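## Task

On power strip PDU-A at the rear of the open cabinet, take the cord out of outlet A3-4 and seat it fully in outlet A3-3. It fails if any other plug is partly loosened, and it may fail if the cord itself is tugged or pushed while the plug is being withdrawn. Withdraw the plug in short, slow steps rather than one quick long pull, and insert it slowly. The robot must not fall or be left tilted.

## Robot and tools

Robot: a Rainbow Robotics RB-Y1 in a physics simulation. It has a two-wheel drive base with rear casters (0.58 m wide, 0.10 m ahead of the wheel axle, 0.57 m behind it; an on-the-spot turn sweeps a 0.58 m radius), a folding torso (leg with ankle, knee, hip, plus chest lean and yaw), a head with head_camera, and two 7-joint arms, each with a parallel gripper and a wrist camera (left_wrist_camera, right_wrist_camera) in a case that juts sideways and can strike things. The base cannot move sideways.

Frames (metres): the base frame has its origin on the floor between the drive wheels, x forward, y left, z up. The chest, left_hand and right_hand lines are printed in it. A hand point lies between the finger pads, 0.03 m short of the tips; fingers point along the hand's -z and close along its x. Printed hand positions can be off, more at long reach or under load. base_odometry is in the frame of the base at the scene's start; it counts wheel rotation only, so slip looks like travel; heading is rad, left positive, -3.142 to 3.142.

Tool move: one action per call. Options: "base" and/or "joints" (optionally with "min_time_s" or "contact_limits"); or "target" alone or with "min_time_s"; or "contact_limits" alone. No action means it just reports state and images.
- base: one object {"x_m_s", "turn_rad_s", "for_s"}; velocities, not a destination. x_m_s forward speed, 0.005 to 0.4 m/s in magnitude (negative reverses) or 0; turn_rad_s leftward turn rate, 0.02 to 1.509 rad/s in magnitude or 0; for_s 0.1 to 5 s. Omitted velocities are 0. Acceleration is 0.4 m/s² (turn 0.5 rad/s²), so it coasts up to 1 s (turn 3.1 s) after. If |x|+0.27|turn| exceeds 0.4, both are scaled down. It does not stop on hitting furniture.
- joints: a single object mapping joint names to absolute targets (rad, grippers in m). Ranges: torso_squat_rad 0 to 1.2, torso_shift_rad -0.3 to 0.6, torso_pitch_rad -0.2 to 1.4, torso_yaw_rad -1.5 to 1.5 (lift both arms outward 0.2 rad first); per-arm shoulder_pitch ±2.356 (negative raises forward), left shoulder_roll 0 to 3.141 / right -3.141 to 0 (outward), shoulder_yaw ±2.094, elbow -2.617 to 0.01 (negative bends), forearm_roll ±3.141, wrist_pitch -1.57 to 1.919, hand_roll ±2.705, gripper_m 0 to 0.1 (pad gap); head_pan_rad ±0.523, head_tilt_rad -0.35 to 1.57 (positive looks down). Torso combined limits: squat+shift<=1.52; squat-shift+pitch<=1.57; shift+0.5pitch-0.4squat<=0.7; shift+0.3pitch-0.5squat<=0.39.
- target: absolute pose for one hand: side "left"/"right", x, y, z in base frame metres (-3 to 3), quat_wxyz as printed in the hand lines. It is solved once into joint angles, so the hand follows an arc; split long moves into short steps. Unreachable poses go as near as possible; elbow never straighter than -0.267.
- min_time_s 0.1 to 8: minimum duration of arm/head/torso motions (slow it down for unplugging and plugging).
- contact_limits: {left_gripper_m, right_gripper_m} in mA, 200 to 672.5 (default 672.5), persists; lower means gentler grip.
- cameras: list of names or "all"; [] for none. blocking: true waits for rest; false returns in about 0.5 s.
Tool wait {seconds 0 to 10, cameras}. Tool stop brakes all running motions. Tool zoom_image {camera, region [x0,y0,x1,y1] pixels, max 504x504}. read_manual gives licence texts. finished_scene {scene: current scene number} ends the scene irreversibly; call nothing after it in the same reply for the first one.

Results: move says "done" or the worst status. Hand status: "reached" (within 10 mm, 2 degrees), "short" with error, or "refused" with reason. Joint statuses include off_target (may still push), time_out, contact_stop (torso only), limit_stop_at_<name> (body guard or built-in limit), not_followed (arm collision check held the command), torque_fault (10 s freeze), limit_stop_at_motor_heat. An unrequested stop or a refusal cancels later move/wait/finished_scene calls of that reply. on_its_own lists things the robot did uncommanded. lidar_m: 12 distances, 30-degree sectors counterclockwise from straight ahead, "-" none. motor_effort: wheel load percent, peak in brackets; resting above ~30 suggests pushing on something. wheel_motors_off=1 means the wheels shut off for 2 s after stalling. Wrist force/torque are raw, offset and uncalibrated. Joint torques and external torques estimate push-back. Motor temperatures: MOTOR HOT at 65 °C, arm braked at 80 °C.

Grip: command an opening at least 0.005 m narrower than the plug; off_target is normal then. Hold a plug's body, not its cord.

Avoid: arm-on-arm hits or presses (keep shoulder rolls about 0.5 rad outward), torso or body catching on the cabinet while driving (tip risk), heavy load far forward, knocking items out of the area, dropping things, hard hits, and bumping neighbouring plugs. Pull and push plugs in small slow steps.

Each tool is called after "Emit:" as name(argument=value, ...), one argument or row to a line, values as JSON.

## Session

Emit:
move(
)

Emit:
move(
  joints={"head_tilt_rad":0.1},
  cameras=["head_camera"],
)

Scene clock: 0.00 s.
Joint torques (N m): no reading
External joint torques (N m): no reading
Motor temperatures (°C): left_arm=[41 39 40 45 42 43 40] | right_arm=[43 40 44 46 43 40 40]
Wrist force (N): no reading
Wrist torque (N m): no reading
Wrist force, peak (N): no reading
base_odometry: x=+0.000 y=+0.000 heading=+0.000
lidar_m: 2.50 1.22 0.97 0.96 1.05 1.59 1.33 0.65 0.52 0.51 0.56 0.86
base_status: not commanded
joint_positions: torso_squat_rad=+0.350 torso_shift_rad=+0.000 torso_pitch_rad=+0.000 torso_yaw_rad=+0.000 left_shoulder_pitch_rad=+0.011 left_shoulder_roll_rad=+0.010 left_shoulder_yaw_rad=+0.035 left_elbow_rad=-0.259 left_forearm_roll_rad=+0.025 left_wrist_pitch_rad=+0.021 left_hand_roll_rad=-0.032 left_gripper_m=+0.100 right_shoulder_pitch_rad=-0.046 right_shoulder_roll_rad=-0.005 right_shoulder_yaw_rad=+0.022 right_elbow_rad=-0.208 right_forearm_roll_rad=+0.047 right_wrist_pitch_rad=-0.016 right_hand_roll_rad=-0.009 right_gripper_m=+0.100 head_pan_rad=+0.000 head_tilt_rad=+0.400
joint_status: not commanded
wheel_motors_off: 0
motor_effort: left_wheel=+1 right_wheel=-1
chest: x=-0.2280 y=+0.0005 z=+1.2475 quat_wxyz=(+1.000, +0.000, +0.000, +0.000) (m; base frame)
left_hand: x=-0.1147 y=+0.2321 z=+0.5708 quat_wxyz=(+0.993, +0.007, -0.114, +0.015) (m; base frame)
right_hand: x=-0.0902 y=-0.2192 z=+0.5753 quat_wxyz=(+0.990, -0.003, -0.134, +0.038) (m; base frame)
pictures: head_camera, left_wrist_camera, right_wrist_camera
camera_calibration:
head_camera: T_world_to_cam=[[0.00398466, -0.999923, -0.0117583, 0.0269827], [-0.358534, 0.00954807, -0.933468, 1.34322], [0.933508, 0.00793529, -0.358468, 0.649227], [0, 0, 0, 1]] pos_world=[-0.124578, 0.00900365, 1.48689]
left_wrist_camera: T_world_to_cam=[[0.980403, 0.0573562, 0.188469, -0.00729238], [-0.0277323, -0.906972, 0.420278, -0.000717529], [0.195042, -0.417268, -0.887607, 0.698152], [0, 0, 0, 1]] pos_world=[-0.129039, 0.291084, 0.62136]
right_wrist_camera: T_world_to_cam=[[-0.960456, -0.0723804, -0.268861, 0.054064], [-0.190613, 0.874793, 0.445425, -0.0513464], [0.202957, 0.479059, -0.853997, 0.691443], [0, 0, 0, 1]] pos_world=[-0.0981946, -0.282412, 0.627897]

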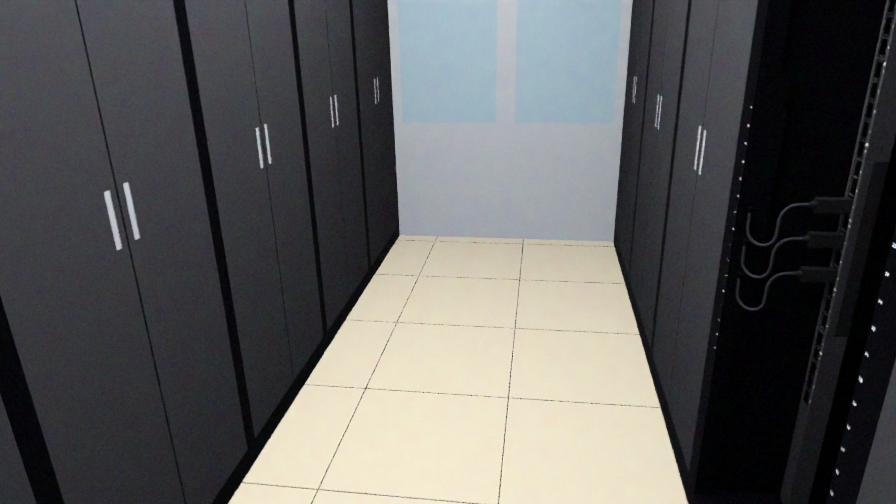

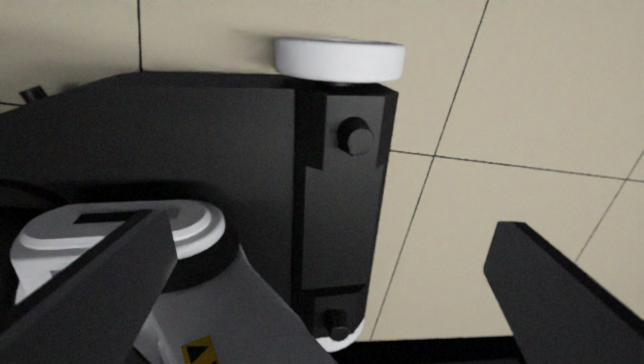

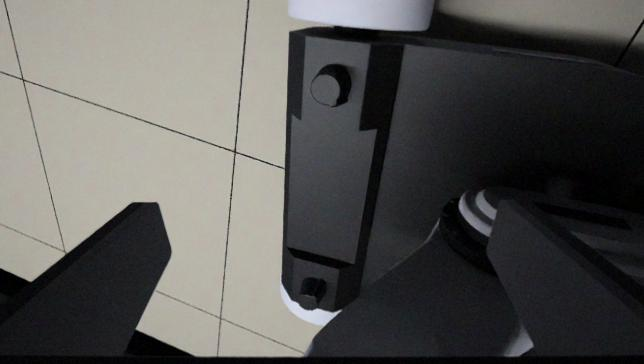

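Scene clock: 0.83 s.
Joint torques (N m): left_arm=[-3.29 0.53 0.35 -1.7 0.14 -0.64 -0.13] | right_arm=[-3.79 0.03 -0.04 -1.67 0.13 -0.37 0]
External joint torques (N m): left_arm=[-0.59 -0.01 0.31 -0.19 0.13 -0.06 -0.11] | right_arm=[-0.29 0.6 -0.04 -0.26 0.07 0.19 -0.02]
Motor temperatures (°C): left_arm=[41 39 40 45 42 43 40] | right_arm=[43 40 44 46 43 40 40]
Wrist force (N): left_arm=[-1.1 0.2 -6.1] | right_arm=[-2.2 1.6 -5.9]
Wrist torque (N m): left_arm=[-0.20 0.04 0.10] | right_arm=[-0.13 -0.17 0.08]
Wrist force, peak (N): left_arm=[-1.1 -0.4 -6.2] | right_arm=[-3.1 1.1 -6.6]
move: done
base_odometry: x=+0.000 y=+0.000 heading=+0.000
lidar_m: 2.50 1.22 0.98 0.96 1.05 1.59 1.35 0.64 0.52 0.50 0.56 0.85
base_status: not commanded
joint_positions: torso_squat_rad=+0.350 torso_shift_rad=+0.000 torso_pitch_rad=+0.000 torso_yaw_rad=+0.000 left_shoulder_pitch_rad=+0.011 left_shoulder_roll_rad=+0.010 left_shoulder_yaw_rad=+0.035 left_elbow_rad=-0.259 left_forearm_roll_rad=+0.025 left_wrist_pitch_rad=+0.021 left_hand_roll_rad=-0.032 left_gripper_m=+0.100 right_shoulder_pitch_rad=-0.046 right_shoulder_roll_rad=-0.005 right_shoulder_yaw_rad=+0.022 right_elbow_rad=-0.208 right_forearm_roll_rad=+0.047 right_wrist_pitch_rad=-0.016 right_hand_roll_rad=-0.009 right_gripper_m=+0.100 head_pan_rad=+0.000 head_tilt_rad=+0.100
joint_status: all done
wheel_motors_off: 0
motor_effort: left_wheel=+0(1) right_wheel=+0(1)
chest: x=-0.2280 y=+0.0005 z=+1.2475 quat_wxyz=(+1.000, +0.000, +0.000, +0.000) (m; base frame)
left_hand: x=-0.1147 y=+0.2321 z=+0.5708 quat_wxyz=(+0.993, +0.007, -0.114, +0.015) (m; base frame)
right_hand: x=-0.0902 y=-0.2192 z=+0.5753 quat_wxyz=(+0.990, -0.003, -0.134, +0.038) (m; base frame)
pictures: head_camera
camera_calibration:
head_camera: T_world_to_cam=[[0.00758917, -0.999921, -0.00997805, 0.0251221], [-0.0666058, 0.0094507, -0.997735, 1.4964], [0.997751, 0.00823657, -0.0665288, 0.239819], [0, 0, 0, 1]] pos_world=[-0.139801, 0.00900287, 1.50921]

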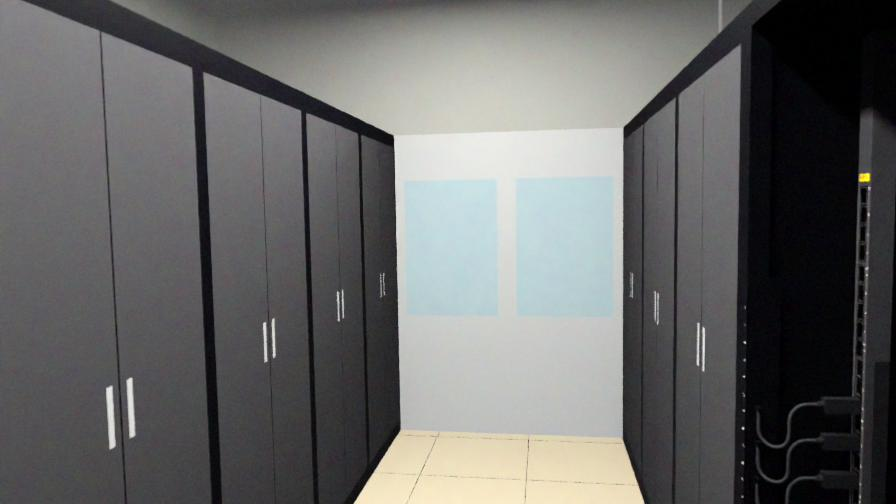

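Emit:
move(
  base={"turn_rad_s":-0.14,"for_s":1.0},
  joints={"head_tilt_rad":0.3},
  cameras=["head_camera"],
)

Emit:
move(
  base={"x_m_s":0.25,"for_s":2.8},
  joints={"head_pan_rad":-0.52},
  cameras=["head_camera"],
)

Scene clock: 21.97 s.
Joint torques (N m): left_arm=[-3.16 0.56 0.23 -1.66 0.06 -0.64 -0.11] | right_arm=[-3.75 -0.2 -0.36 -1.72 0.16 -0.44 0]
External joint torques (N m): left_arm=[-0.46 0.03 0.19 -0.15 0.06 -0.06 -0.1] | right_arm=[-0.25 0.38 -0.36 -0.31 0.1 0.12 -0.01]
Motor temperatures (°C): left_arm=[41 39 40 45 42 43 40] | right_arm=[43 40 44 46 43 40 40]
Wrist force (N): left_arm=[-1.2 0.2 -5.8] | right_arm=[-2.3 1.3 -5.8]
Wrist torque (N m): left_arm=[-0.20 0.01 0.10] | right_arm=[-0.06 -0.18 0.05]
Wrist force, peak (N): left_arm=[-1.1 -0.1 -6.4] | right_arm=[-3.2 1.4 -7.0]
move: done
base_odometry: x=+0.000 y=+0.000 heading=-0.139
lidar_m: 1.95 1.38 1.00 0.97 1.00 1.37 1.65 0.73 0.53 0.50 0.53 0.71
base_status: done (sent for 1 of 1 s)
joint_positions: torso_squat_rad=+0.350 torso_shift_rad=+0.000 torso_pitch_rad=+0.000 torso_yaw_rad=+0.000 left_shoulder_pitch_rad=+0.011 left_shoulder_roll_rad=+0.010 left_shoulder_yaw_rad=+0.035 left_elbow_rad=-0.259 left_forearm_roll_rad=+0.025 left_wrist_pitch_rad=+0.021 left_hand_roll_rad=-0.032 left_gripper_m=+0.100 right_shoulder_pitch_rad=-0.046 right_shoulder_roll_rad=-0.005 right_shoulder_yaw_rad=+0.022 right_elbow_rad=-0.208 right_forearm_roll_rad=+0.047 right_wrist_pitch_rad=-0.016 right_hand_roll_rad=-0.009 right_gripper_m=+0.100 head_pan_rad=+0.000 head_tilt_rad=+0.300
joint_status: all done
wheel_motors_off: 0
motor_effort: left_wheel=-1(33) right_wheel=-12(25)
chest: x=-0.2280 y=+0.0004 z=+1.2475 quat_wxyz=(+1.000, +0.000, +0.000, +0.000) (m; base frame)
left_hand: x=-0.1147 y=+0.2321 z=+0.5708 quat_wxyz=(+0.993, +0.007, -0.114, +0.015) (m; base frame)
right_hand: x=-0.0902 y=-0.2192 z=+0.5753 quat_wxyz=(+0.990, -0.003, -0.134, +0.038) (m; base frame)
pictures: head_camera
camera_calibration:
head_camera: T_world_to_cam=[[0.00523628, -0.999922, -0.0113279, 0.0266108], [-0.263539, 0.00954767, -0.964601, 1.40789], [0.964634, 0.00803626, -0.263469, 0.518061], [0, 0, 0, 1]] pos_world=[-0.128845, 0.00900336, 1.49485]

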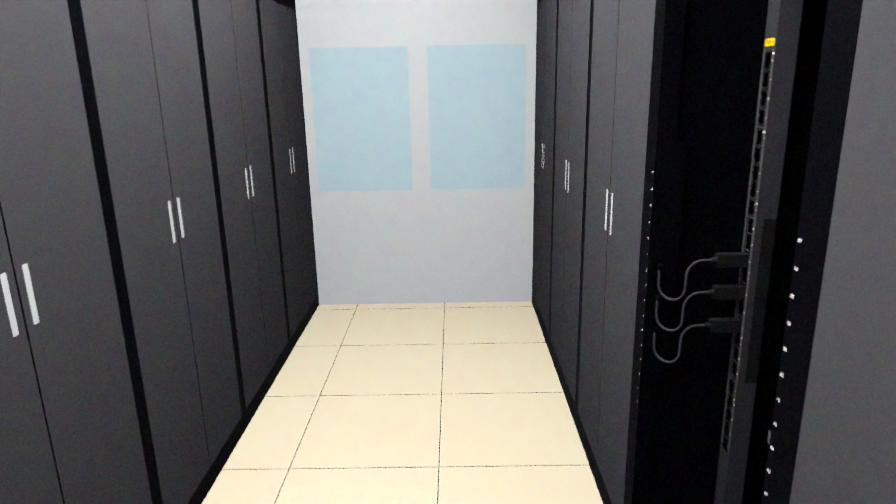

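Scene clock: 25.77 s.
Joint torques (N m): left_arm=[-3.33 0.69 0.19 -1.62 0.09 -0.62 -0.14] | right_arm=[-3.12 -0.1 0.04 -1.71 0.11 -0.38 -0.07]
External joint torques (N m): left_arm=[-0.64 0.15 0.15 -0.12 0.08 -0.04 -0.12] | right_arm=[0.38 0.47 0.04 -0.3 0.06 0.18 -0.08]
Motor temperatures (°C): left_arm=[41 39 40 45 42 43 40] | right_arm=[43 40 44 46 43 40 40]
Wrist force (N): left_arm=[-1.1 0.2 -5.7] | right_arm=[-2.6 1.5 -6.1]
Wrist torque (N m): left_arm=[-0.20 0.02 0.10] | right_arm=[-0.12 -0.21 0.05]
Wrist force, peak (N): left_arm=[-1.0 -0.3 -6.4] | right_arm=[-3.6 1.5 -6.3]
move: done
base_odometry: x=+0.693 y=-0.097 heading=-0.140
lidar_m: 1.92 1.38 1.00 0.97 1.01 1.37 2.03 0.72 0.53 0.50 0.77 0.95
base_status: done (sent for 2.8 of 2.8 s)
joint_positions: torso_squat_rad=+0.350 torso_shift_rad=+0.000 torso_pitch_rad=+0.000 torso_yaw_rad=+0.000 left_shoulder_pitch_rad=+0.011 left_shoulder_roll_rad=+0.010 left_shoulder_yaw_rad=+0.035 left_elbow_rad=-0.259 left_forearm_roll_rad=+0.025 left_wrist_pitch_rad=+0.021 left_hand_roll_rad=-0.032 left_gripper_m=+0.100 right_shoulder_pitch_rad=-0.046 right_shoulder_roll_rad=-0.005 right_shoulder_yaw_rad=+0.022 right_elbow_rad=-0.208 right_forearm_roll_rad=+0.047 right_wrist_pitch_rad=-0.016 right_hand_roll_rad=-0.009 right_gripper_m=+0.100 head_pan_rad=-0.520 head_tilt_rad=+0.300
joint_status: all done
wheel_motors_off: 0
motor_effort: left_wheel=-7(28) right_wheel=+5(24)
chest: x=-0.2279 y=+0.0004 z=+1.2475 quat_wxyz=(+1.000, +0.000, +0.000, +0.000) (m; base frame)
left_hand: x=-0.1147 y=+0.2321 z=+0.5708 quat_wxyz=(+0.993, +0.007, -0.114, +0.015) (m; base frame)
right_hand: x=-0.0902 y=-0.2192 z=+0.5753 quat_wxyz=(+0.990, -0.003, -0.134, +0.038) (m; base frame)
pictures: head_camera
camera_calibration:
head_camera: T_world_to_cam=[[-0.492299, -0.870352, -0.0113802, -0.0758646], [-0.223662, 0.139124, -0.964686, 1.41613], [0.8412, -0.472369, -0.263155, 0.492439], [0, 0, 0, 1]] pos_world=[-0.134852, -0.0304342, 1.49485]

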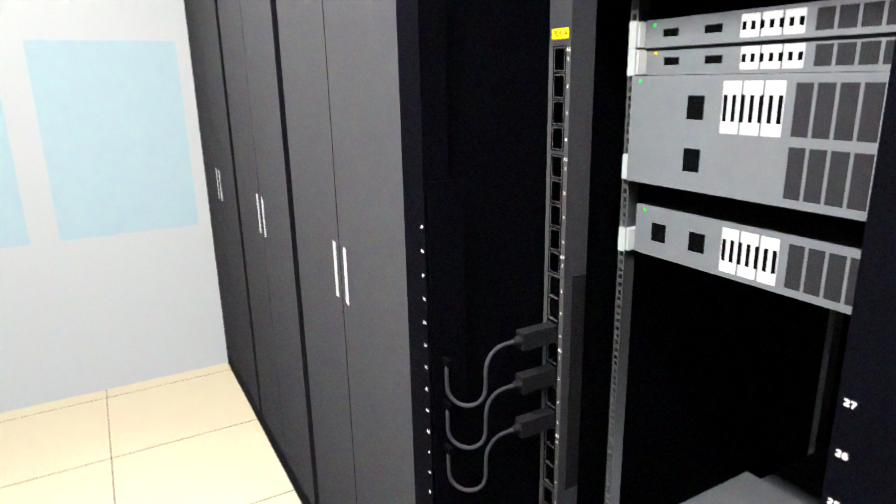

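Emit:
move(
  base={"x_m_s":0.25,"for_s":1.62},
  cameras=[],
)

Emit:
move(
  base={"turn_rad_s":-0.4,"for_s":3.9},
  joints={"head_pan_rad":0},
  cameras=["head_camera"],
)

Scene clock: 38.90 s.
Joint torques (N m): left_arm=[-3.2 0.63 0.24 -1.6 0.08 -0.63 -0.18] | right_arm=[-3.16 -0.27 -0.33 -1.88 0.15 -0.39 -0.03]
External joint torques (N m): left_arm=[-0.51 0.09 0.21 -0.1 0.07 -0.06 -0.17] | right_arm=[0.34 0.3 -0.33 -0.47 0.09 0.17 -0.04]
Motor temperatures (°C): left_arm=[41 39 40 45 42 43 40] | right_arm=[43 40 44 46 42 40 40]
Wrist force (N): left_arm=[-1.4 0.1 -6.0] | right_arm=[-2.4 1.3 -5.4]
Wrist torque (N m): left_arm=[-0.20 0.01 0.10] | right_arm=[-0.09 -0.21 0.09]
Wrist force, peak (N): left_arm=[-1.4 -0.2 -6.2] | right_arm=[-3.1 1.6 -6.5]
move: done
base_odometry: x=+1.098 y=-0.155 heading=-0.141
lidar_m: 1.94 1.39 1.02 0.97 1.01 1.37 2.03 0.73 0.60 0.79 0.65 0.71
base_status: done (sent for 1.63 of 1.63 s)
joint_positions: torso_squat_rad=+0.350 torso_shift_rad=+0.000 torso_pitch_rad=+0.000 torso_yaw_rad=+0.000 left_shoulder_pitch_rad=+0.011 left_shoulder_roll_rad=+0.010 left_shoulder_yaw_rad=+0.035 left_elbow_rad=-0.259 left_forearm_roll_rad=+0.025 left_wrist_pitch_rad=+0.021 left_hand_roll_rad=-0.032 left_gripper_m=+0.100 right_shoulder_pitch_rad=-0.046 right_shoulder_roll_rad=-0.005 right_shoulder_yaw_rad=+0.022 right_elbow_rad=-0.208 right_forearm_roll_rad=+0.047 right_wrist_pitch_rad=-0.016 right_hand_roll_rad=-0.009 right_gripper_m=+0.100 head_pan_rad=-0.520 head_tilt_rad=+0.300
joint_status: not commanded
wheel_motors_off: 0
motor_effort: left_wheel=-7(18) right_wheel=+4(23)
chest: x=-0.2279 y=+0.0004 z=+1.2475 quat_wxyz=(+1.000, +0.000, +0.000, +0.000) (m; base frame)
left_hand: x=-0.1147 y=+0.2321 z=+0.5708 quat_wxyz=(+0.993, +0.007, -0.114, +0.015) (m; base frame)
right_hand: x=-0.0902 y=-0.2192 z=+0.5753 quat_wxyz=(+0.990, -0.003, -0.134, +0.038) (m; base frame)
pictures: none
No camera images: "cameras" was empty.

Scene clock: 44.27 s.
Joint torques (N m): left_arm=[-3.12 0.57 0.28 -1.64 0.11 -0.61 -0.13] | right_arm=[-3.35 -0.2 -0.22 -1.64 0.09 -0.32 0.04]
External joint torques (N m): left_arm=[-0.42 0.04 0.25 -0.14 0.11 -0.03 -0.12] | right_arm=[0.15 0.38 -0.22 -0.23 0.03 0.24 0.03]
Motor temperatures (°C): left_arm=[41 39 40 45 42 43 40] | right_arm=[43 40 44 46 42 40 40]
Wrist force (N): left_arm=[-1.1 -0.2 -6.2] | right_arm=[-2.8 1.1 -5.8]
Wrist torque (N m): left_arm=[-0.14 0.02 0.09] | right_arm=[-0.10 -0.24 0.06]
Wrist force, peak (N): left_arm=[-1.0 -0.2 -6.3] | right_arm=[-3.1 1.8 -6.5]
move: done
base_odometry: x=+1.098 y=-0.154 heading=-1.700
lidar_m: 0.84 0.64 0.72 1.97 1.38 1.01 0.97 1.00 1.38 1.94 0.73 0.60
base_status: done (sent for 3.9 of 3.9 s)
joint_positions: torso_squat_rad=+0.350 torso_shift_rad=+0.000 torso_pitch_rad=+0.000 torso_yaw_rad=+0.000 left_shoulder_pitch_rad=+0.011 left_shoulder_roll_rad=+0.010 left_shoulder_yaw_rad=+0.035 left_elbow_rad=-0.259 left_forearm_roll_rad=+0.025 left_wrist_pitch_rad=+0.021 left_hand_roll_rad=-0.032 left_gripper_m=+0.100 right_shoulder_pitch_rad=-0.046 right_shoulder_roll_rad=-0.005 right_shoulder_yaw_rad=+0.022 right_elbow_rad=-0.208 right_forearm_roll_rad=+0.047 right_wrist_pitch_rad=-0.016 right_hand_roll_rad=-0.009 right_gripper_m=+0.100 head_pan_rad=+0.000 head_tilt_rad=+0.300
joint_status: all done
wheel_motors_off: 0
motor_effort: left_wheel=+12(34) right_wheel=+2(30)
chest: x=-0.2279 y=+0.0004 z=+1.2475 quat_wxyz=(+1.000, +0.000, +0.000, +0.000) (m; base frame)
left_hand: x=-0.1147 y=+0.2321 z=+0.5708 quat_wxyz=(+0.993, +0.007, -0.114, +0.015) (m; base frame)
right_hand: x=-0.0902 y=-0.2192 z=+0.5753 quat_wxyz=(+0.990, -0.003, -0.134, +0.038) (m; base frame)
pictures: head_camera
camera_calibration:
head_camera: T_world_to_cam=[[0.00523435, -0.999922, -0.0113297, 0.0266116], [-0.263632, 0.00954916, -0.964576, 1.40777], [0.964609, 0.0080358, -0.263562, 0.518074], [0, 0, 0, 1]] pos_world=[-0.128744, 0.00900336, 1.49475]

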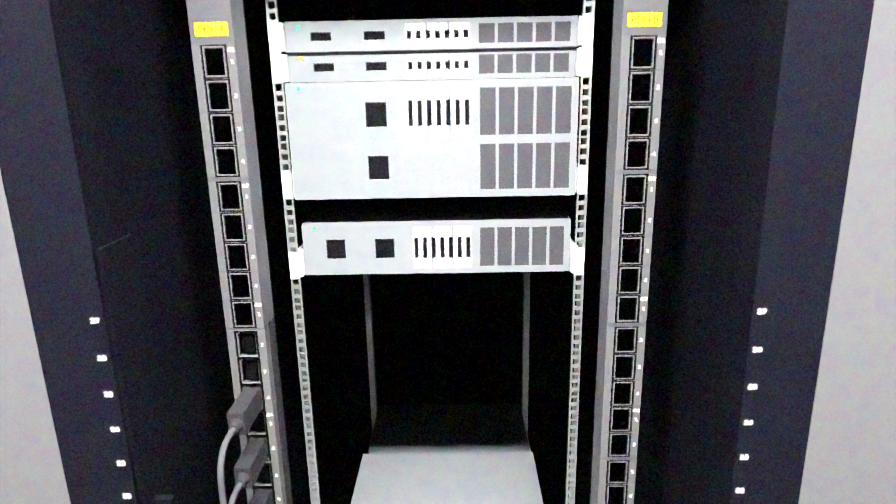

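Emit:
move(
  joints={"left_shoulder_pitch_rad":0.5,"left_shoulder_roll_rad":0.3,"left_shoulder_yaw_rad":0,"left_elbow_rad":-2.2,"left_forearm_roll_rad":0,"left_wrist_pitch_rad":0.684,"left_hand_roll_rad":-1.57,"right_shoulder_pitch_rad":0.5,"right_shoulder_roll_rad":-0.2,"right_shoulder_yaw_rad":0,"right_elbow_rad":-2.3,"right_forearm_roll_rad":0,"right_wrist_pitch_rad":0,"right_hand_roll_rad":0},
  min_time_s=5,
  cameras=["head_camera"],
)

Emit:
move(
  joints={"torso_squat_rad":0.9,"head_tilt_rad":0.35},
  min_time_s=4,
  cameras=["head_camera"],
)

Emit:
move(
  base={"turn_rad_s":-0.05,"for_s":0.4},
  cameras=["head_camera"],
)

Scene clock: 73.00 s.
Joint torques (N m): left_arm=[-1.9 4.8 1.82 -11.45 -0.37 -1.6 -0.22] | right_arm=[-2.25 -4.11 -3.16 -10.78 0.02 -1.32 0.36]
External joint torques (N m): left_arm=[1.24 0.39 -1.75 -1.02 -0.11 0.14 -0.25] | right_arm=[0.39 -1.02 -0.78 -0.79 -0.2 0.49 0.31]
Motor temperatures (°C): left_arm=[41 39 39 45 42 43 40] | right_arm=[43 40 44 46 42 40 40]
Wrist force (N): left_arm=[2.0 -4.7 -3.1] | right_arm=[-7.3 1.8 0.8]
Wrist torque (N m): left_arm=[0.06 0.20 0.06] | right_arm=[-0.10 -0.50 -0.01]
Wrist force, peak (N): left_arm=[-1.8 -2.6 -5.7] | right_arm=[-8.2 2.5 -1.1]
move: done
base_odometry: x=+1.098 y=-0.154 heading=-1.700
lidar_m: 0.84 0.64 0.72 1.97 1.39 1.02 0.97 1.00 1.38 1.95 0.72 0.60
base_status: not commanded
joint_positions: torso_squat_rad=+0.350 torso_shift_rad=+0.000 torso_pitch_rad=+0.000 torso_yaw_rad=+0.000 left_shoulder_pitch_rad=+0.500 left_shoulder_roll_rad=+0.300 left_shoulder_yaw_rad=+0.000 left_elbow_rad=-2.200 left_forearm_roll_rad=+0.000 left_wrist_pitch_rad=+0.684 left_hand_roll_rad=-1.570 left_gripper_m=+0.100 right_shoulder_pitch_rad=+0.500 right_shoulder_roll_rad=-0.200 right_shoulder_yaw_rad=+0.000 right_elbow_rad=-2.300 right_forearm_roll_rad=+0.000 right_wrist_pitch_rad=+0.000 right_hand_roll_rad=+0.000 right_gripper_m=+0.100 head_pan_rad=+0.000 head_tilt_rad=+0.300
joint_status: all done
wheel_motors_off: 0
motor_effort: left_wheel=+13(13) right_wheel=+2(3)
chest: x=-0.2279 y=+0.0004 z=+1.2475 quat_wxyz=(+1.000, +0.000, +0.000, +0.000) (m; base frame)
left_hand: x=+0.1211 y=+0.3415 z=+0.9713 quat_wxyz=(+0.565, +0.439, -0.244, -0.655) (m; base frame)
right_hand: x=+0.1478 y=-0.2836 z=+1.1627 quat_wxyz=(+0.613, -0.095, -0.782, +0.064) (m; base frame)
pictures: head_camera
camera_calibration:
head_camera: T_world_to_cam=[[0.00523435, -0.999922, -0.0113297, 0.0266116], [-0.263632, 0.00954916, -0.964576, 1.40777], [0.964609, 0.0080358, -0.263562, 0.518074], [0, 0, 0, 1]] pos_world=[-0.128744, 0.00900336, 1.49475]

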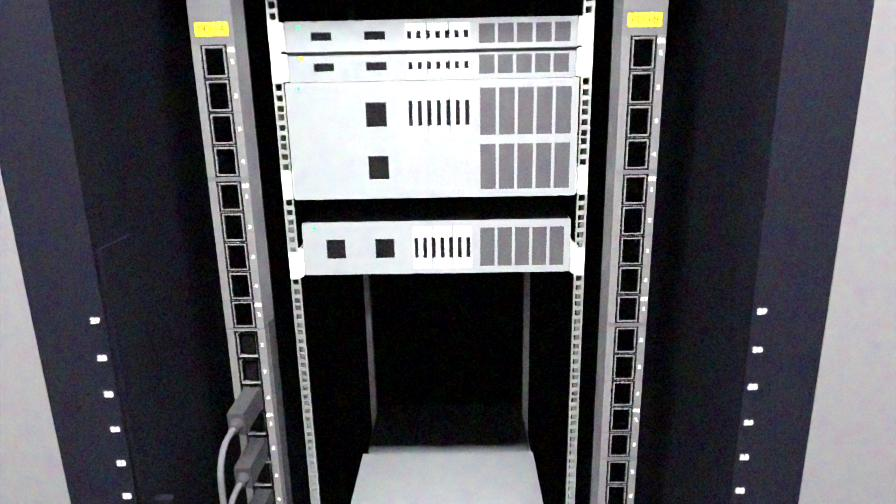

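Scene clock: 77.30 s.
Joint torques (N m): left_arm=[-1.86 5.04 1.78 -11.39 -0.31 -1.62 -0.1] | right_arm=[-2.18 -4.05 -3.22 -10.82 0.07 -1.31 0.29]
External joint torques (N m): left_arm=[1.28 0.63 -1.78 -0.96 -0.04 0.13 -0.13] | right_arm=[0.47 -0.96 -0.84 -0.83 -0.15 0.5 0.24]
Motor temperatures (°C): left_arm=[41 39 39 45 42 43 39] | right_arm=[43 40 44 46 42 40 40]
Wrist force (N): left_arm=[2.5 -4.6 -3.2] | right_arm=[-6.8 2.2 0.7]
Wrist torque (N m): left_arm=[0.06 0.27 0.03] | right_arm=[-0.16 -0.50 -0.03]
Wrist force, peak (N): left_arm=[2.0 -5.2 -3.2] | right_arm=[-8.1 3.3 0.0]
move: done
base_odometry: x=+1.098 y=-0.154 heading=-1.700
lidar_m: 0.83 0.65 0.73 1.97 1.37 1.01 0.96 1.01 1.37 1.94 0.72 0.60
base_status: not commanded
joint_positions: torso_squat_rad=+0.900 torso_shift_rad=+0.000 torso_pitch_rad=+0.000 torso_yaw_rad=+0.000 left_shoulder_pitch_rad=+0.500 left_shoulder_roll_rad=+0.300 left_shoulder_yaw_rad=+0.000 left_elbow_rad=-2.200 left_forearm_roll_rad=+0.000 left_wrist_pitch_rad=+0.684 left_hand_roll_rad=-1.570 left_gripper_m=+0.100 right_shoulder_pitch_rad=+0.500 right_shoulder_roll_rad=-0.200 right_shoulder_yaw_rad=+0.000 right_elbow_rad=-2.300 right_forearm_roll_rad=+0.000 right_wrist_pitch_rad=+0.000 right_hand_roll_rad=+0.000 right_gripper_m=+0.100 head_pan_rad=+0.000 head_tilt_rad=+0.350
joint_status: all done
wheel_motors_off: 0
motor_effort: left_wheel=+13(14) right_wheel=+2(3)
chest: x=-0.2281 y=+0.0004 z=+1.0251 quat_wxyz=(+1.000, +0.000, +0.000, +0.000) (m; base frame)
left_hand: x=+0.1210 y=+0.3414 z=+0.7490 quat_wxyz=(+0.565, +0.439, -0.244, -0.655) (m; base frame)
right_hand: x=+0.1477 y=-0.2837 z=+0.9404 quat_wxyz=(+0.613, -0.095, -0.782, +0.064) (m; base frame)
pictures: head_camera
camera_calibration:
head_camera: T_world_to_cam=[[0.00457139, -0.999923, -0.0115445, 0.0241263], [-0.311203, 0.00954879, -0.950295, 1.16589], [0.950332, 0.00793686, -0.311136, 0.515065], [0, 0, 0, 1]] pos_world=[-0.126765, 0.00890364, 1.26847]

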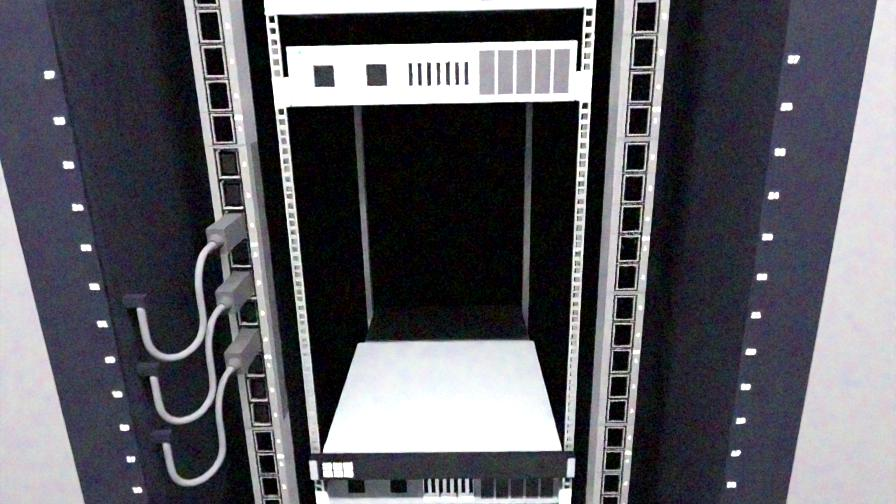

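Scene clock: 78.23 s.
Joint torques (N m): left_arm=[-2.04 5.01 2.07 -11.24 -0.36 -1.65 -0.14] | right_arm=[-2.28 -3.97 -2.92 -10.7 0.02 -1.32 0.28]
External joint torques (N m): left_arm=[1.1 0.61 -1.5 -0.81 -0.09 0.09 -0.17] | right_arm=[0.37 -0.88 -0.54 -0.71 -0.2 0.49 0.23]
Motor temperatures (°C): left_arm=[41 39 39 45 42 43 39] | right_arm=[43 40 44 46 42 40 40]
Wrist force (N): left_arm=[2.4 -4.7 -3.0] | right_arm=[-7.4 2.3 1.0]
Wrist torque (N m): left_arm=[0.06 0.23 0.04] | right_arm=[-0.12 -0.57 -0.02]
Wrist force, peak (N): left_arm=[2.2 -4.8 -3.4] | right_arm=[-7.9 2.5 2.0]
move: done
base_odometry: x=+1.098 y=-0.154 heading=-1.719
lidar_m: 0.77 0.65 0.72 1.86 1.39 1.02 0.96 1.00 1.34 2.12 0.74 0.59
base_status: done (sent for 0.4 of 0.4 s)
joint_positions: torso_squat_rad=+0.900 torso_shift_rad=+0.000 torso_pitch_rad=+0.000 torso_yaw_rad=+0.000 left_shoulder_pitch_rad=+0.500 left_shoulder_roll_rad=+0.300 left_shoulder_yaw_rad=+0.000 left_elbow_rad=-2.200 left_forearm_roll_rad=+0.000 left_wrist_pitch_rad=+0.684 left_hand_roll_rad=-1.570 left_gripper_m=+0.100 right_shoulder_pitch_rad=+0.500 right_shoulder_roll_rad=-0.200 right_shoulder_yaw_rad=+0.000 right_elbow_rad=-2.300 right_forearm_roll_rad=+0.000 right_wrist_pitch_rad=+0.000 right_hand_roll_rad=+0.000 right_gripper_m=+0.100 head_pan_rad=+0.000 head_tilt_rad=+0.350
joint_status: not commanded
wheel_motors_off: 0
motor_effort: left_wheel=+15(27) right_wheel=+1(12)
chest: x=-0.2280 y=+0.0004 z=+1.0251 quat_wxyz=(+1.000, +0.000, +0.000, +0.000) (m; base frame)
left_hand: x=+0.1210 y=+0.3414 z=+0.7489 quat_wxyz=(+0.565, +0.439, -0.244, -0.655) (m; base frame)
right_hand: x=+0.1477 y=-0.2837 z=+0.9403 quat_wxyz=(+0.613, -0.095, -0.782, +0.064) (m; base frame)
pictures: head_camera
camera_calibration:
head_camera: T_world_to_cam=[[0.00453884, -0.999922, -0.0116381, 0.0242404], [-0.311295, 0.00964714, -0.950264, 1.16587], [0.950303, 0.00793598, -0.311227, 0.515081], [0, 0, 0, 1]] pos_world=[-0.126665, 0.00890356, 1.26847]

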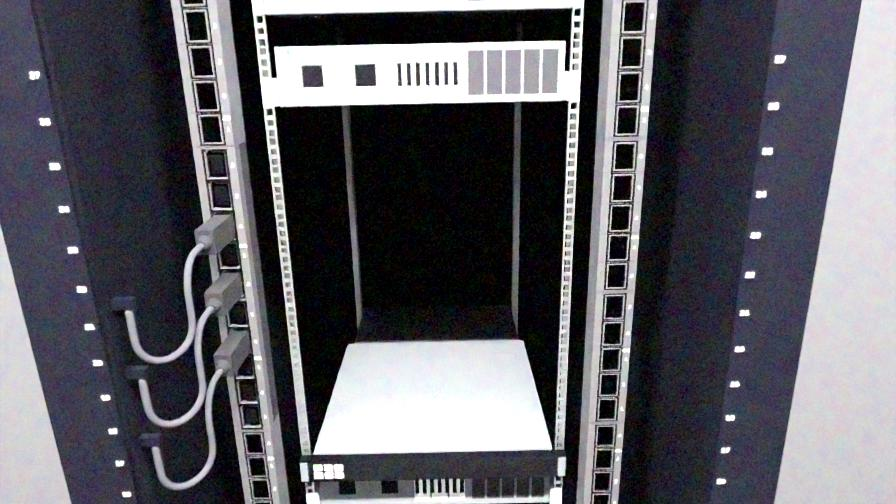

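Emit:
zoom_image(
  camera="head_camera",
  region=[140, 150, 320, 290],
)

Emit:
zoom_image(
  camera="head_camera",
  region=[160, 280, 340, 420],
)

Emit:
zoom_image(
  camera="head_camera",
  region=[140, 0, 320, 140],
)

Scaled by 2.800 from the camera's 896x504 image, which has a finer 1280x720 frame.

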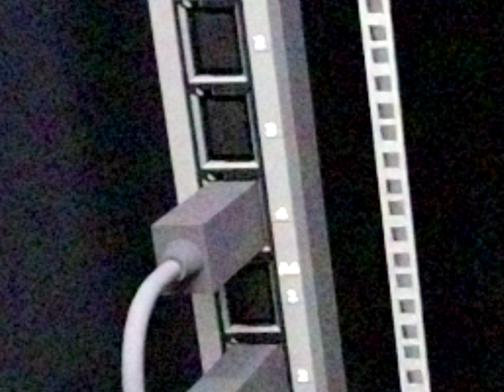

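Scaled by 2.800 from the camera's 896x504 image, which has a finer 1280x720 frame.

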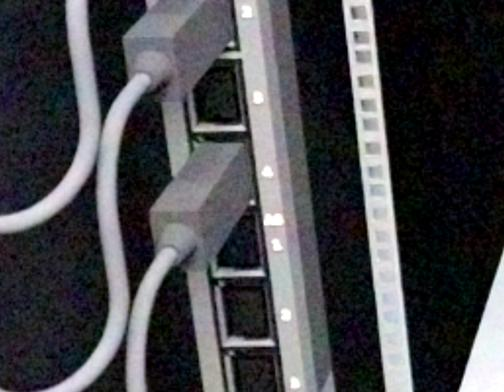

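Scaled by 2.800 from the camera's 896x504 image, which has a finer 1280x720 frame.

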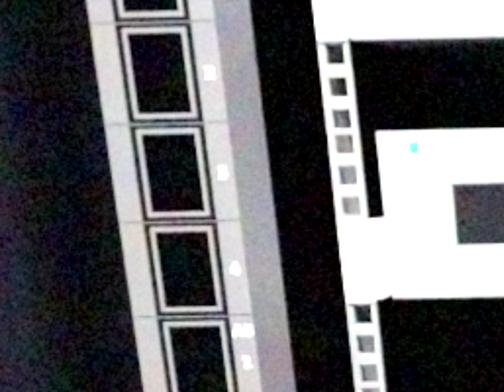

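Emit:
move(
  base={"x_m_s":0.12,"for_s":1.7},
  joints={"head_pan_rad":0.4,"head_tilt_rad":0.45},
  cameras=["head_camera"],
)

Emit:
zoom_image(
  camera="head_camera",
  region=[330, 0, 510, 200],
)

Emit:
zoom_image(
  camera="head_camera",
  region=[330, 180, 510, 380],
)

Scene clock: 98.63 s.
Joint torques (N m): left_arm=[-2.63 4.62 2.16 -11.17 -0.28 -1.69 -0.21] | right_arm=[-2.63 -3.86 -2.89 -10.76 0.07 -1.34 0.27]
External joint torques (N m): left_arm=[0.5 0.21 -1.41 -0.74 -0.01 0.05 -0.24] | right_arm=[0.01 -0.77 -0.52 -0.77 -0.15 0.47 0.23]
Motor temperatures (°C): left_arm=[41 39 39 46 42 43 39] | right_arm=[43 40 44 47 42 40 40]
Wrist force (N): left_arm=[2.1 -4.2 -2.9] | right_arm=[-7.8 2.4 0.9]
Wrist torque (N m): left_arm=[0.01 0.22 0.06] | right_arm=[-0.14 -0.57 -0.03]
Wrist force, peak (N): left_arm=[2.2 -4.9 -3.3] | right_arm=[-8.2 2.4 0.5]
move: done
base_odometry: x=+1.067 y=-0.356 heading=-1.720
lidar_m: 0.63 0.61 0.50 1.10 1.70 1.23 1.17 1.21 1.64 1.26 0.46 0.43
base_status: done (sent for 1.7 of 1.7 s)
joint_positions: torso_squat_rad=+0.900 torso_shift_rad=+0.000 torso_pitch_rad=+0.000 torso_yaw_rad=+0.000 left_shoulder_pitch_rad=+0.500 left_shoulder_roll_rad=+0.300 left_shoulder_yaw_rad=+0.000 left_elbow_rad=-2.200 left_forearm_roll_rad=+0.000 left_wrist_pitch_rad=+0.684 left_hand_roll_rad=-1.570 left_gripper_m=+0.100 right_shoulder_pitch_rad=+0.500 right_shoulder_roll_rad=-0.200 right_shoulder_yaw_rad=+0.000 right_elbow_rad=-2.300 right_forearm_roll_rad=+0.000 right_wrist_pitch_rad=+0.000 right_hand_roll_rad=+0.000 right_gripper_m=+0.100 head_pan_rad=+0.400 head_tilt_rad=+0.450
joint_status: all done
wheel_motors_off: 0
motor_effort: left_wheel=-6(36) right_wheel=+5(23)
chest: x=-0.2280 y=+0.0004 z=+1.0251 quat_wxyz=(+1.000, +0.000, +0.000, +0.000) (m; base frame)
left_hand: x=+0.1210 y=+0.3414 z=+0.7488 quat_wxyz=(+0.565, +0.439, -0.244, -0.655) (m; base frame)
right_hand: x=+0.1477 y=-0.2837 z=+0.9403 quat_wxyz=(+0.613, -0.095, -0.782, +0.064) (m; base frame)
pictures: head_camera
camera_calibration:
head_camera: T_world_to_cam=[[0.392399, -0.919715, -0.0121146, 0.1046], [-0.376837, -0.148736, -0.91426, 1.10839], [0.839057, 0.36332, -0.404946, 0.606705], [0, 0, 0, 1]] pos_world=[-0.132421, 0.0406321, 1.26031]

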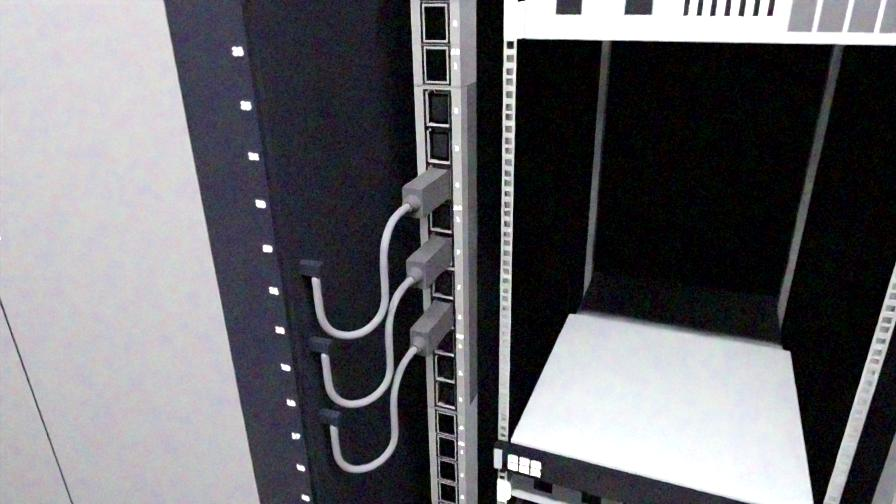

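Scaled by 2.520 from the camera's 896x504 image, which has a finer 1280x720 frame.

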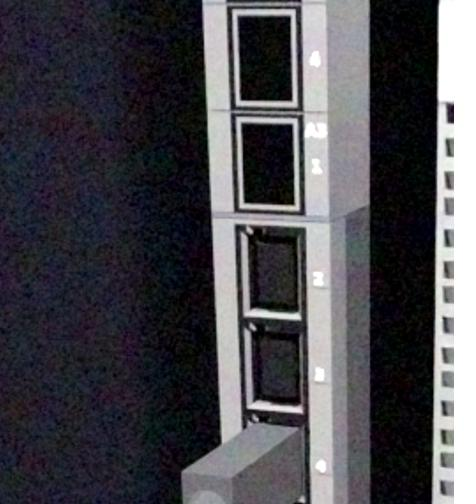

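Scaled by 2.520 from the camera's 896x504 image, which has a finer 1280x720 frame.

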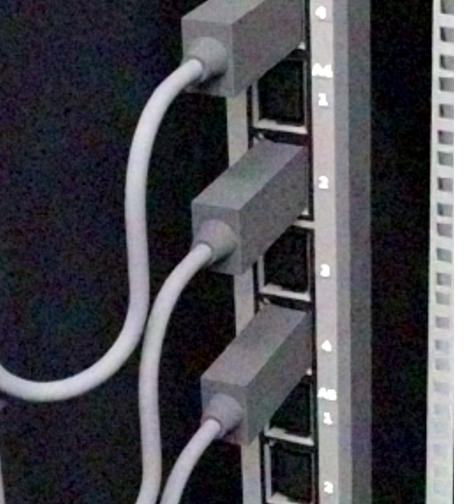

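Emit:
move(
  base={"x_m_s":0.1,"for_s":1.2},
  joints={"head_pan_rad":0,"head_tilt_rad":0.4},
  cameras=["head_camera"],
)

Emit:
zoom_image(
  camera="head_camera",
  region=[20, 0, 320, 504],
)

Emit:
zoom_image(
  camera="head_camera",
  region=[560, 0, 860, 504],
)

Scene clock: 110.97 s.
Joint torques (N m): left_arm=[-3.05 4.7 2.23 -11.08 -0.33 -1.63 -0.23] | right_arm=[-7.32 -3.93 -3.39 -9.92 0.28 -1.32 0.33]
External joint torques (N m): left_arm=[0.09 0.29 -1.34 -0.65 -0.06 0.12 -0.25] | right_arm=[-4.69 -0.84 -1.01 0.07 0.06 0.49 0.28]
Motor temperatures (°C): left_arm=[41 39 39 46 42 43 39] | right_arm=[43 40 44 47 42 40 40]
Wrist force (N): left_arm=[2.3 -4.7 -3.3] | right_arm=[-1.0 5.3 24.1]
Wrist torque (N m): left_arm=[0.06 0.24 0.06] | right_arm=[0.00 0.64 -0.24]
Wrist force, peak (N): left_arm=[2.5 -4.7 -3.7] | right_arm=[4.0 6.5 41.9]
move: done
base_odometry: x=+1.050 y=-0.474 heading=-1.721
lidar_m: 0.51 0.52 0.45 0.67 1.87 1.36 1.29 1.34 1.81 0.77 0.34 0.45
base_status: done (sent for 1.2 of 1.2 s)
joint_positions: torso_squat_rad=+0.900 torso_shift_rad=+0.000 torso_pitch_rad=+0.000 torso_yaw_rad=+0.000 left_shoulder_pitch_rad=+0.500 left_shoulder_roll_rad=+0.300 left_shoulder_yaw_rad=+0.000 left_elbow_rad=-2.200 left_forearm_roll_rad=+0.000 left_wrist_pitch_rad=+0.684 left_hand_roll_rad=-1.570 left_gripper_m=+0.100 right_shoulder_pitch_rad=+0.501 right_shoulder_roll_rad=-0.200 right_shoulder_yaw_rad=+0.000 right_elbow_rad=-2.300 right_forearm_roll_rad=+0.000 right_wrist_pitch_rad=+0.000 right_hand_roll_rad=+0.000 right_gripper_m=+0.100 head_pan_rad=+0.000 head_tilt_rad=+0.400
joint_status: all done
wheel_motors_off: 0
motor_effort: left_wheel=-4(19) right_wheel=+11(20)
chest: x=-0.2281 y=+0.0004 z=+1.0250 quat_wxyz=(+1.000, +0.000, +0.000, +0.000) (m; base frame)
left_hand: x=+0.1209 y=+0.3413 z=+0.7489 quat_wxyz=(+0.565, +0.439, -0.244, -0.655) (m; base frame)
right_hand: x=+0.1473 y=-0.2838 z=+0.9400 quat_wxyz=(+0.613, -0.095, -0.782, +0.063) (m; base frame)
pictures: head_camera
camera_calibration:
head_camera: T_world_to_cam=[[0.00385785, -0.999923, -0.011817, 0.0243255], [-0.35836, 0.00964981, -0.933534, 1.13559], [0.933575, 0.00783618, -0.358295, 0.569353], [0, 0, 0, 1]] pos_world=[-0.124678, 0.00890385, 1.26439]

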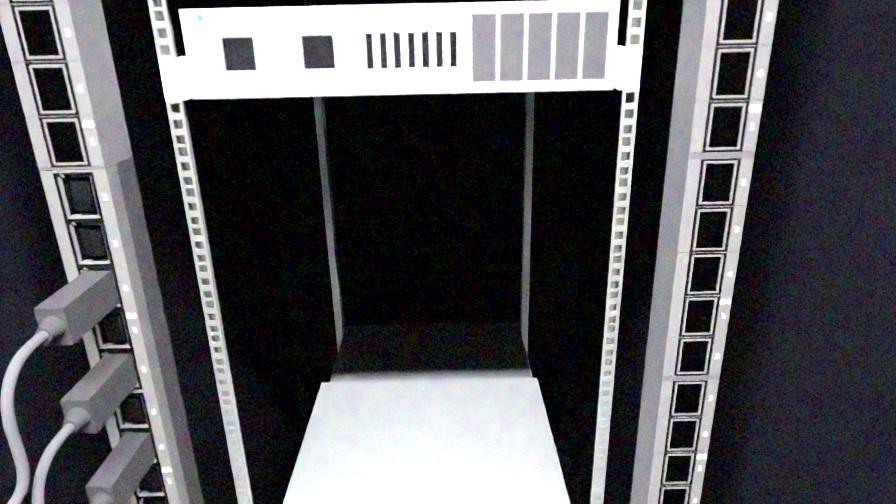

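Scaled by 1.000.

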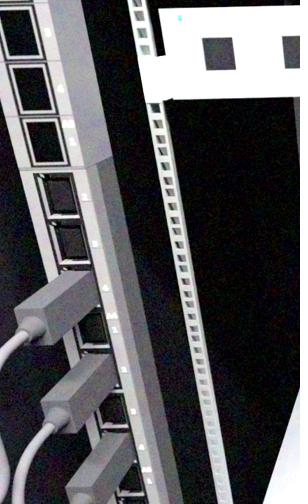

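Scaled by 1.000.

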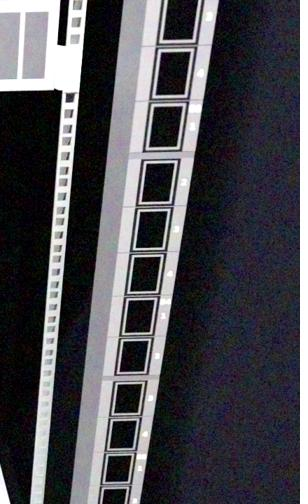

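Emit:
move(
  base={"x_m_s":-0.05,"for_s":0.8},
  cameras=["right_wrist_camera"],
)

Scene clock: 115.23 s.
Joint torques (N m): left_arm=[-2.85 4.87 2.23 -10.92 -0.32 -1.6 -0.19] | right_arm=[-3.34 -4.09 -3.21 -9.9 0.35 -1.38 0.36]
External joint torques (N m): left_arm=[0.29 0.47 -1.34 -0.49 -0.05 0.15 -0.22] | right_arm=[-0.7 -1 -0.84 0.1 0.13 0.43 0.31]
Motor temperatures (°C): left_arm=[41 39 39 46 42 43 39] | right_arm=[43 40 44 47 42 40 40]
Wrist force (N): left_arm=[2.4 -4.5 -3.0] | right_arm=[-7.1 2.1 1.3]
Wrist torque (N m): left_arm=[0.05 0.23 0.03] | right_arm=[-0.11 -0.53 -0.09]
Wrist force, peak (N): left_arm=[2.0 -5.1 -3.6] | right_arm=[-0.8 6.0 24.5]
move: done
base_odometry: x=+1.056 y=-0.435 heading=-1.721
lidar_m: 0.55 0.56 0.46 0.81 1.82 1.32 1.25 1.29 1.74 0.95 0.38 0.47
base_status: done (sent for 0.8 of 0.8 s)
joint_positions: torso_squat_rad=+0.900 torso_shift_rad=+0.000 torso_pitch_rad=+0.000 torso_yaw_rad=+0.000 left_shoulder_pitch_rad=+0.500 left_shoulder_roll_rad=+0.300 left_shoulder_yaw_rad=+0.000 left_elbow_rad=-2.200 left_forearm_roll_rad=+0.000 left_wrist_pitch_rad=+0.684 left_hand_roll_rad=-1.570 left_gripper_m=+0.100 right_shoulder_pitch_rad=+0.500 right_shoulder_roll_rad=-0.200 right_shoulder_yaw_rad=+0.000 right_elbow_rad=-2.300 right_forearm_roll_rad=+0.000 right_wrist_pitch_rad=+0.000 right_hand_roll_rad=+0.000 right_gripper_m=+0.100 head_pan_rad=+0.000 head_tilt_rad=+0.400
joint_status: not commanded
wheel_motors_off: 0
motor_effort: left_wheel=+2(20) right_wheel=-2(13)
chest: x=-0.2280 y=+0.0004 z=+1.0251 quat_wxyz=(+1.000, +0.000, +0.000, +0.000) (m; base frame)
left_hand: x=+0.1210 y=+0.3414 z=+0.7488 quat_wxyz=(+0.565, +0.439, -0.244, -0.655) (m; base frame)
right_hand: x=+0.1476 y=-0.2837 z=+0.9403 quat_wxyz=(+0.613, -0.095, -0.782, +0.064) (m; base frame)
pictures: right_wrist_camera
camera_calibration:
right_wrist_camera: T_world_to_cam=[[0.235894, -0.223216, -0.945795, 0.793141], [-0.399797, 0.864789, -0.303813, 0.620347], [0.885729, 0.449794, 0.114757, -0.0343476], [0, 0, 0, 1]] pos_world=[0.0913383, -0.343978, 0.94256]

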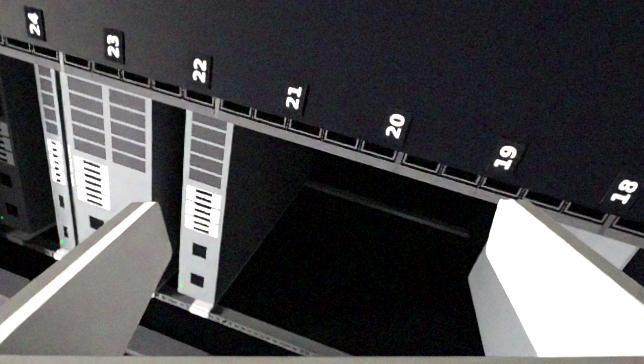

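Emit:
move(
  joints={"right_shoulder_pitch_rad":1.0,"right_elbow_rad":-2.4,"right_shoulder_roll_rad":-0.15,"right_gripper_m":0.02},
  min_time_s=3,
  cameras=[],
)

Scene clock: 123.77 s.
Joint torques (N m): left_arm=[-2.86 4.85 2.23 -11 -0.26 -1.63 -0.08] | right_arm=[4.53 -1.02 -3.22 -10.73 0.27 -1.36 0.35]
External joint torques (N m): left_arm=[0.28 0.44 -1.34 -0.58 0 0.11 -0.11] | right_arm=[0.19 1.98 -0.64 -0.98 0.05 0.5 0.3]
Motor temperatures (°C): left_arm=[41 39 39 46 42 43 39] | right_arm=[43 40 44 47 42 40 40]
Wrist force (N): left_arm=[2.1 -4.5 -3.0] | right_arm=[-7.2 2.4 -0.9]
Wrist torque (N m): left_arm=[0.03 0.22 0.04] | right_arm=[-0.16 -0.55 0.02]
Wrist force, peak (N): left_arm=[2.4 -5.1 -3.4] | right_arm=[-8.2 2.5 0.1]
move: done
base_odometry: x=+1.056 y=-0.435 heading=-1.721
lidar_m: 0.55 0.55 0.47 0.80 1.81 1.31 1.24 1.29 1.75 0.94 0.37 0.47
base_status: not commanded
joint_positions: torso_squat_rad=+0.900 torso_shift_rad=+0.000 torso_pitch_rad=+0.000 torso_yaw_rad=+0.000 left_shoulder_pitch_rad=+0.500 left_shoulder_roll_rad=+0.300 left_shoulder_yaw_rad=+0.000 left_elbow_rad=-2.200 left_forearm_roll_rad=+0.000 left_wrist_pitch_rad=+0.684 left_hand_roll_rad=-1.570 left_gripper_m=+0.100 right_shoulder_pitch_rad=+1.000 right_shoulder_roll_rad=-0.150 right_shoulder_yaw_rad=+0.000 right_elbow_rad=-2.400 right_forearm_roll_rad=+0.000 right_wrist_pitch_rad=+0.000 right_hand_roll_rad=+0.000 right_gripper_m=+0.020 head_pan_rad=+0.000 head_tilt_rad=+0.400
joint_status: all done
wheel_motors_off: 0
motor_effort: left_wheel=+3(3) right_wheel=-2(3)
chest: x=-0.2280 y=+0.0004 z=+1.0251 quat_wxyz=(+1.000, +0.000, +0.000, +0.000) (m; base frame)
left_hand: x=+0.1210 y=+0.3414 z=+0.7488 quat_wxyz=(+0.565, +0.439, -0.244, -0.655) (m; base frame)
right_hand: x=+0.0297 y=-0.3301 z=+0.8378 quat_wxyz=(+0.747, -0.145, -0.648, +0.015) (m; base frame)
pictures: none
No camera images: "cameras" was empty.

Emit:
move(
  base={"x_m_s":0.05,"for_s":0.6},
  cameras=[],
)

Emit:
move(
  joints={"left_shoulder_pitch_rad":-0.3,"left_shoulder_roll_rad":0.35,"left_shoulder_yaw_rad":0,"left_elbow_rad":-2.2,"left_forearm_roll_rad":0,"left_wrist_pitch_rad":1.45,"left_hand_roll_rad":-1.57,"left_gripper_m":0.065},
  min_time_s=5,
  cameras=["left_wrist_camera","head_camera"],
)

Scene clock: 133.77 s.
Joint torques (N m): left_arm=[-2.97 4.76 2.45 -11.04 -0.35 -1.61 -0.17] | right_arm=[3.95 -1.06 -3.23 -10.57 0.32 -1.33 0.28]
External joint torques (N m): left_arm=[0.17 0.35 -1.11 -0.61 -0.08 0.14 -0.2] | right_arm=[-0.39 1.94 -0.65 -0.83 0.1 0.54 0.23]
Motor temperatures (°C): left_arm=[41 39 39 46 42 43 39] | right_arm=[43 40 44 47 42 40 40]
Wrist force (N): left_arm=[2.1 -4.7 -3.0] | right_arm=[-7.0 2.3 -1.4]
Wrist torque (N m): left_arm=[0.07 0.22 0.04] | right_arm=[-0.10 -0.55 -0.02]
Wrist force, peak (N): left_arm=[2.5 -4.9 -3.5] | right_arm=[-8.1 3.0 -1.7]
move: done
base_odometry: x=+1.051 y=-0.465 heading=-1.721
lidar_m: 0.52 0.53 0.46 0.70 1.86 1.35 1.27 1.32 1.79 0.80 0.36 0.46
base_status: done (sent for 0.6 of 0.6 s)
joint_positions: torso_squat_rad=+0.900 torso_shift_rad=+0.000 torso_pitch_rad=+0.000 torso_yaw_rad=+0.000 left_shoulder_pitch_rad=+0.500 left_shoulder_roll_rad=+0.300 left_shoulder_yaw_rad=+0.000 left_elbow_rad=-2.200 left_forearm_roll_rad=+0.000 left_wrist_pitch_rad=+0.684 left_hand_roll_rad=-1.570 left_gripper_m=+0.100 right_shoulder_pitch_rad=+1.000 right_shoulder_roll_rad=-0.150 right_shoulder_yaw_rad=+0.000 right_elbow_rad=-2.400 right_forearm_roll_rad=+0.000 right_wrist_pitch_rad=+0.000 right_hand_roll_rad=+0.000 right_gripper_m=+0.020 head_pan_rad=+0.000 head_tilt_rad=+0.400
joint_status: not commanded
wheel_motors_off: 0
motor_effort: left_wheel=-2(19) right_wheel=+1(15)
chest: x=-0.2280 y=+0.0004 z=+1.0251 quat_wxyz=(+1.000, +0.000, +0.000, +0.000) (m; base frame)
left_hand: x=+0.1210 y=+0.3414 z=+0.7488 quat_wxyz=(+0.565, +0.439, -0.244, -0.655) (m; base frame)
right_hand: x=+0.0297 y=-0.3301 z=+0.8378 quat_wxyz=(+0.747, -0.145, -0.648, +0.015) (m; base frame)
pictures: none
No camera images: "cameras" was empty.

Scene clock: 139.07 s.
Joint torques (N m): left_arm=[-24.54 4.92 2.52 -11.68 0.24 -4.47 -0.25] | right_arm=[4.21 -1.23 -3.29 -10.62 0.25 -1.39 0.34]
External joint torques (N m): left_arm=[-10.14 -0.59 -1.3 -3.85 0.88 -2.73 -0.28] | right_arm=[-0.13 1.77 -0.71 -0.88 0.03 0.47 0.29]
Motor temperatures (°C): left_arm=[41 39 39 46 42 43 39] | right_arm=[43 40 44 47 42 40 40]
Wrist force (N): left_arm=[-1.2 -16.8 -4.7] | right_arm=[-7.2 1.7 -1.9]
Wrist torque (N m): left_arm=[-0.19 0.29 0.50] | right_arm=[-0.01 -0.58 0.03]
Wrist force, peak (N): left_arm=[-1.9 -17.3 -5.0] | right_arm=[-8.2 2.8 -1.1]
move: done
base_odometry: x=+1.051 y=-0.465 heading=-1.721
lidar_m: 0.52 0.53 0.45 0.71 1.87 1.35 1.28 1.33 1.77 0.80 0.35 0.45
base_status: not commanded
joint_positions: torso_squat_rad=+0.900 torso_shift_rad=+0.000 torso_pitch_rad=+0.000 torso_yaw_rad=+0.000 left_shoulder_pitch_rad=-0.298 left_shoulder_roll_rad=+0.350 left_shoulder_yaw_rad=+0.000 left_elbow_rad=-2.199 left_forearm_roll_rad=+0.000 left_wrist_pitch_rad=+1.451 left_hand_roll_rad=-1.570 left_gripper_m=+0.065 right_shoulder_pitch_rad=+1.000 right_shoulder_roll_rad=-0.150 right_shoulder_yaw_rad=+0.000 right_elbow_rad=-2.400 right_forearm_roll_rad=+0.000 right_wrist_pitch_rad=+0.000 right_hand_roll_rad=+0.000 right_gripper_m=+0.020 head_pan_rad=+0.000 head_tilt_rad=+0.400
joint_status: all done
wheel_motors_off: 0
motor_effort: left_wheel=-1(3) right_wheel=+1(2)
chest: x=-0.2280 y=+0.0004 z=+1.0251 quat_wxyz=(+1.000, +0.000, +0.000, +0.000) (m; base frame)
left_hand: x=+0.2608 y=+0.2838 z=+0.9320 quat_wxyz=(+0.542, +0.454, -0.242, -0.664) (m; base frame)
right_hand: x=+0.0298 y=-0.3300 z=+0.8378 quat_wxyz=(+0.747, -0.145, -0.648, +0.015) (m; base frame)
pictures: head_camera, left_wrist_camera
camera_calibration:
head_camera: T_world_to_cam=[[0.00411494, -0.999923, -0.0117024, 0.0243114], [-0.358567, 0.00944889, -0.933456, 1.13554], [0.933495, 0.0080372, -0.358501, 0.569413], [0, 0, 0, 1]] pos_world=[-0.124477, 0.00900344, 1.26439]
left_wrist_camera: T_world_to_cam=[[0.0490437, -0.940196, -0.337085, 0.569307], [-0.82475, 0.152239, -0.54462, 0.711424], [0.563367, 0.304721, -0.76796, 0.554541], [0, 0, 0, 1]] pos_world=[0.246415, 0.257974, 1.00523]

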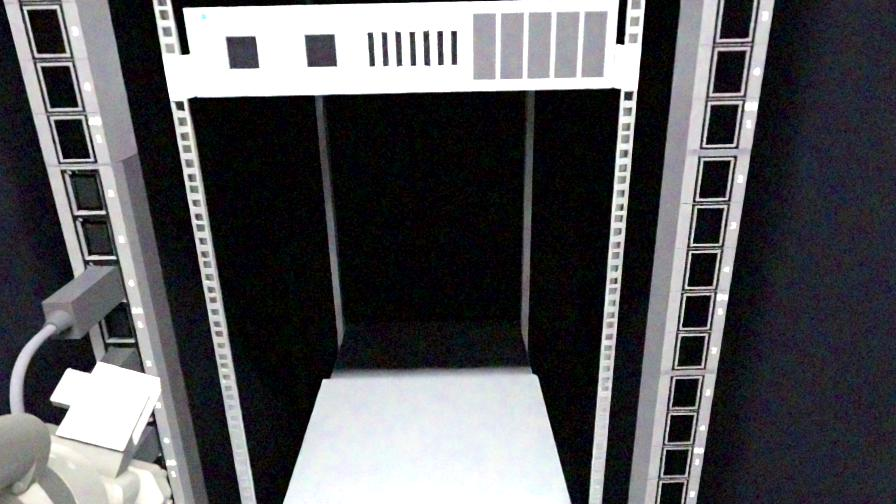

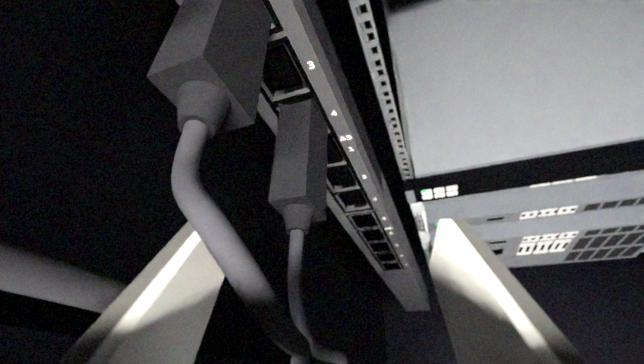

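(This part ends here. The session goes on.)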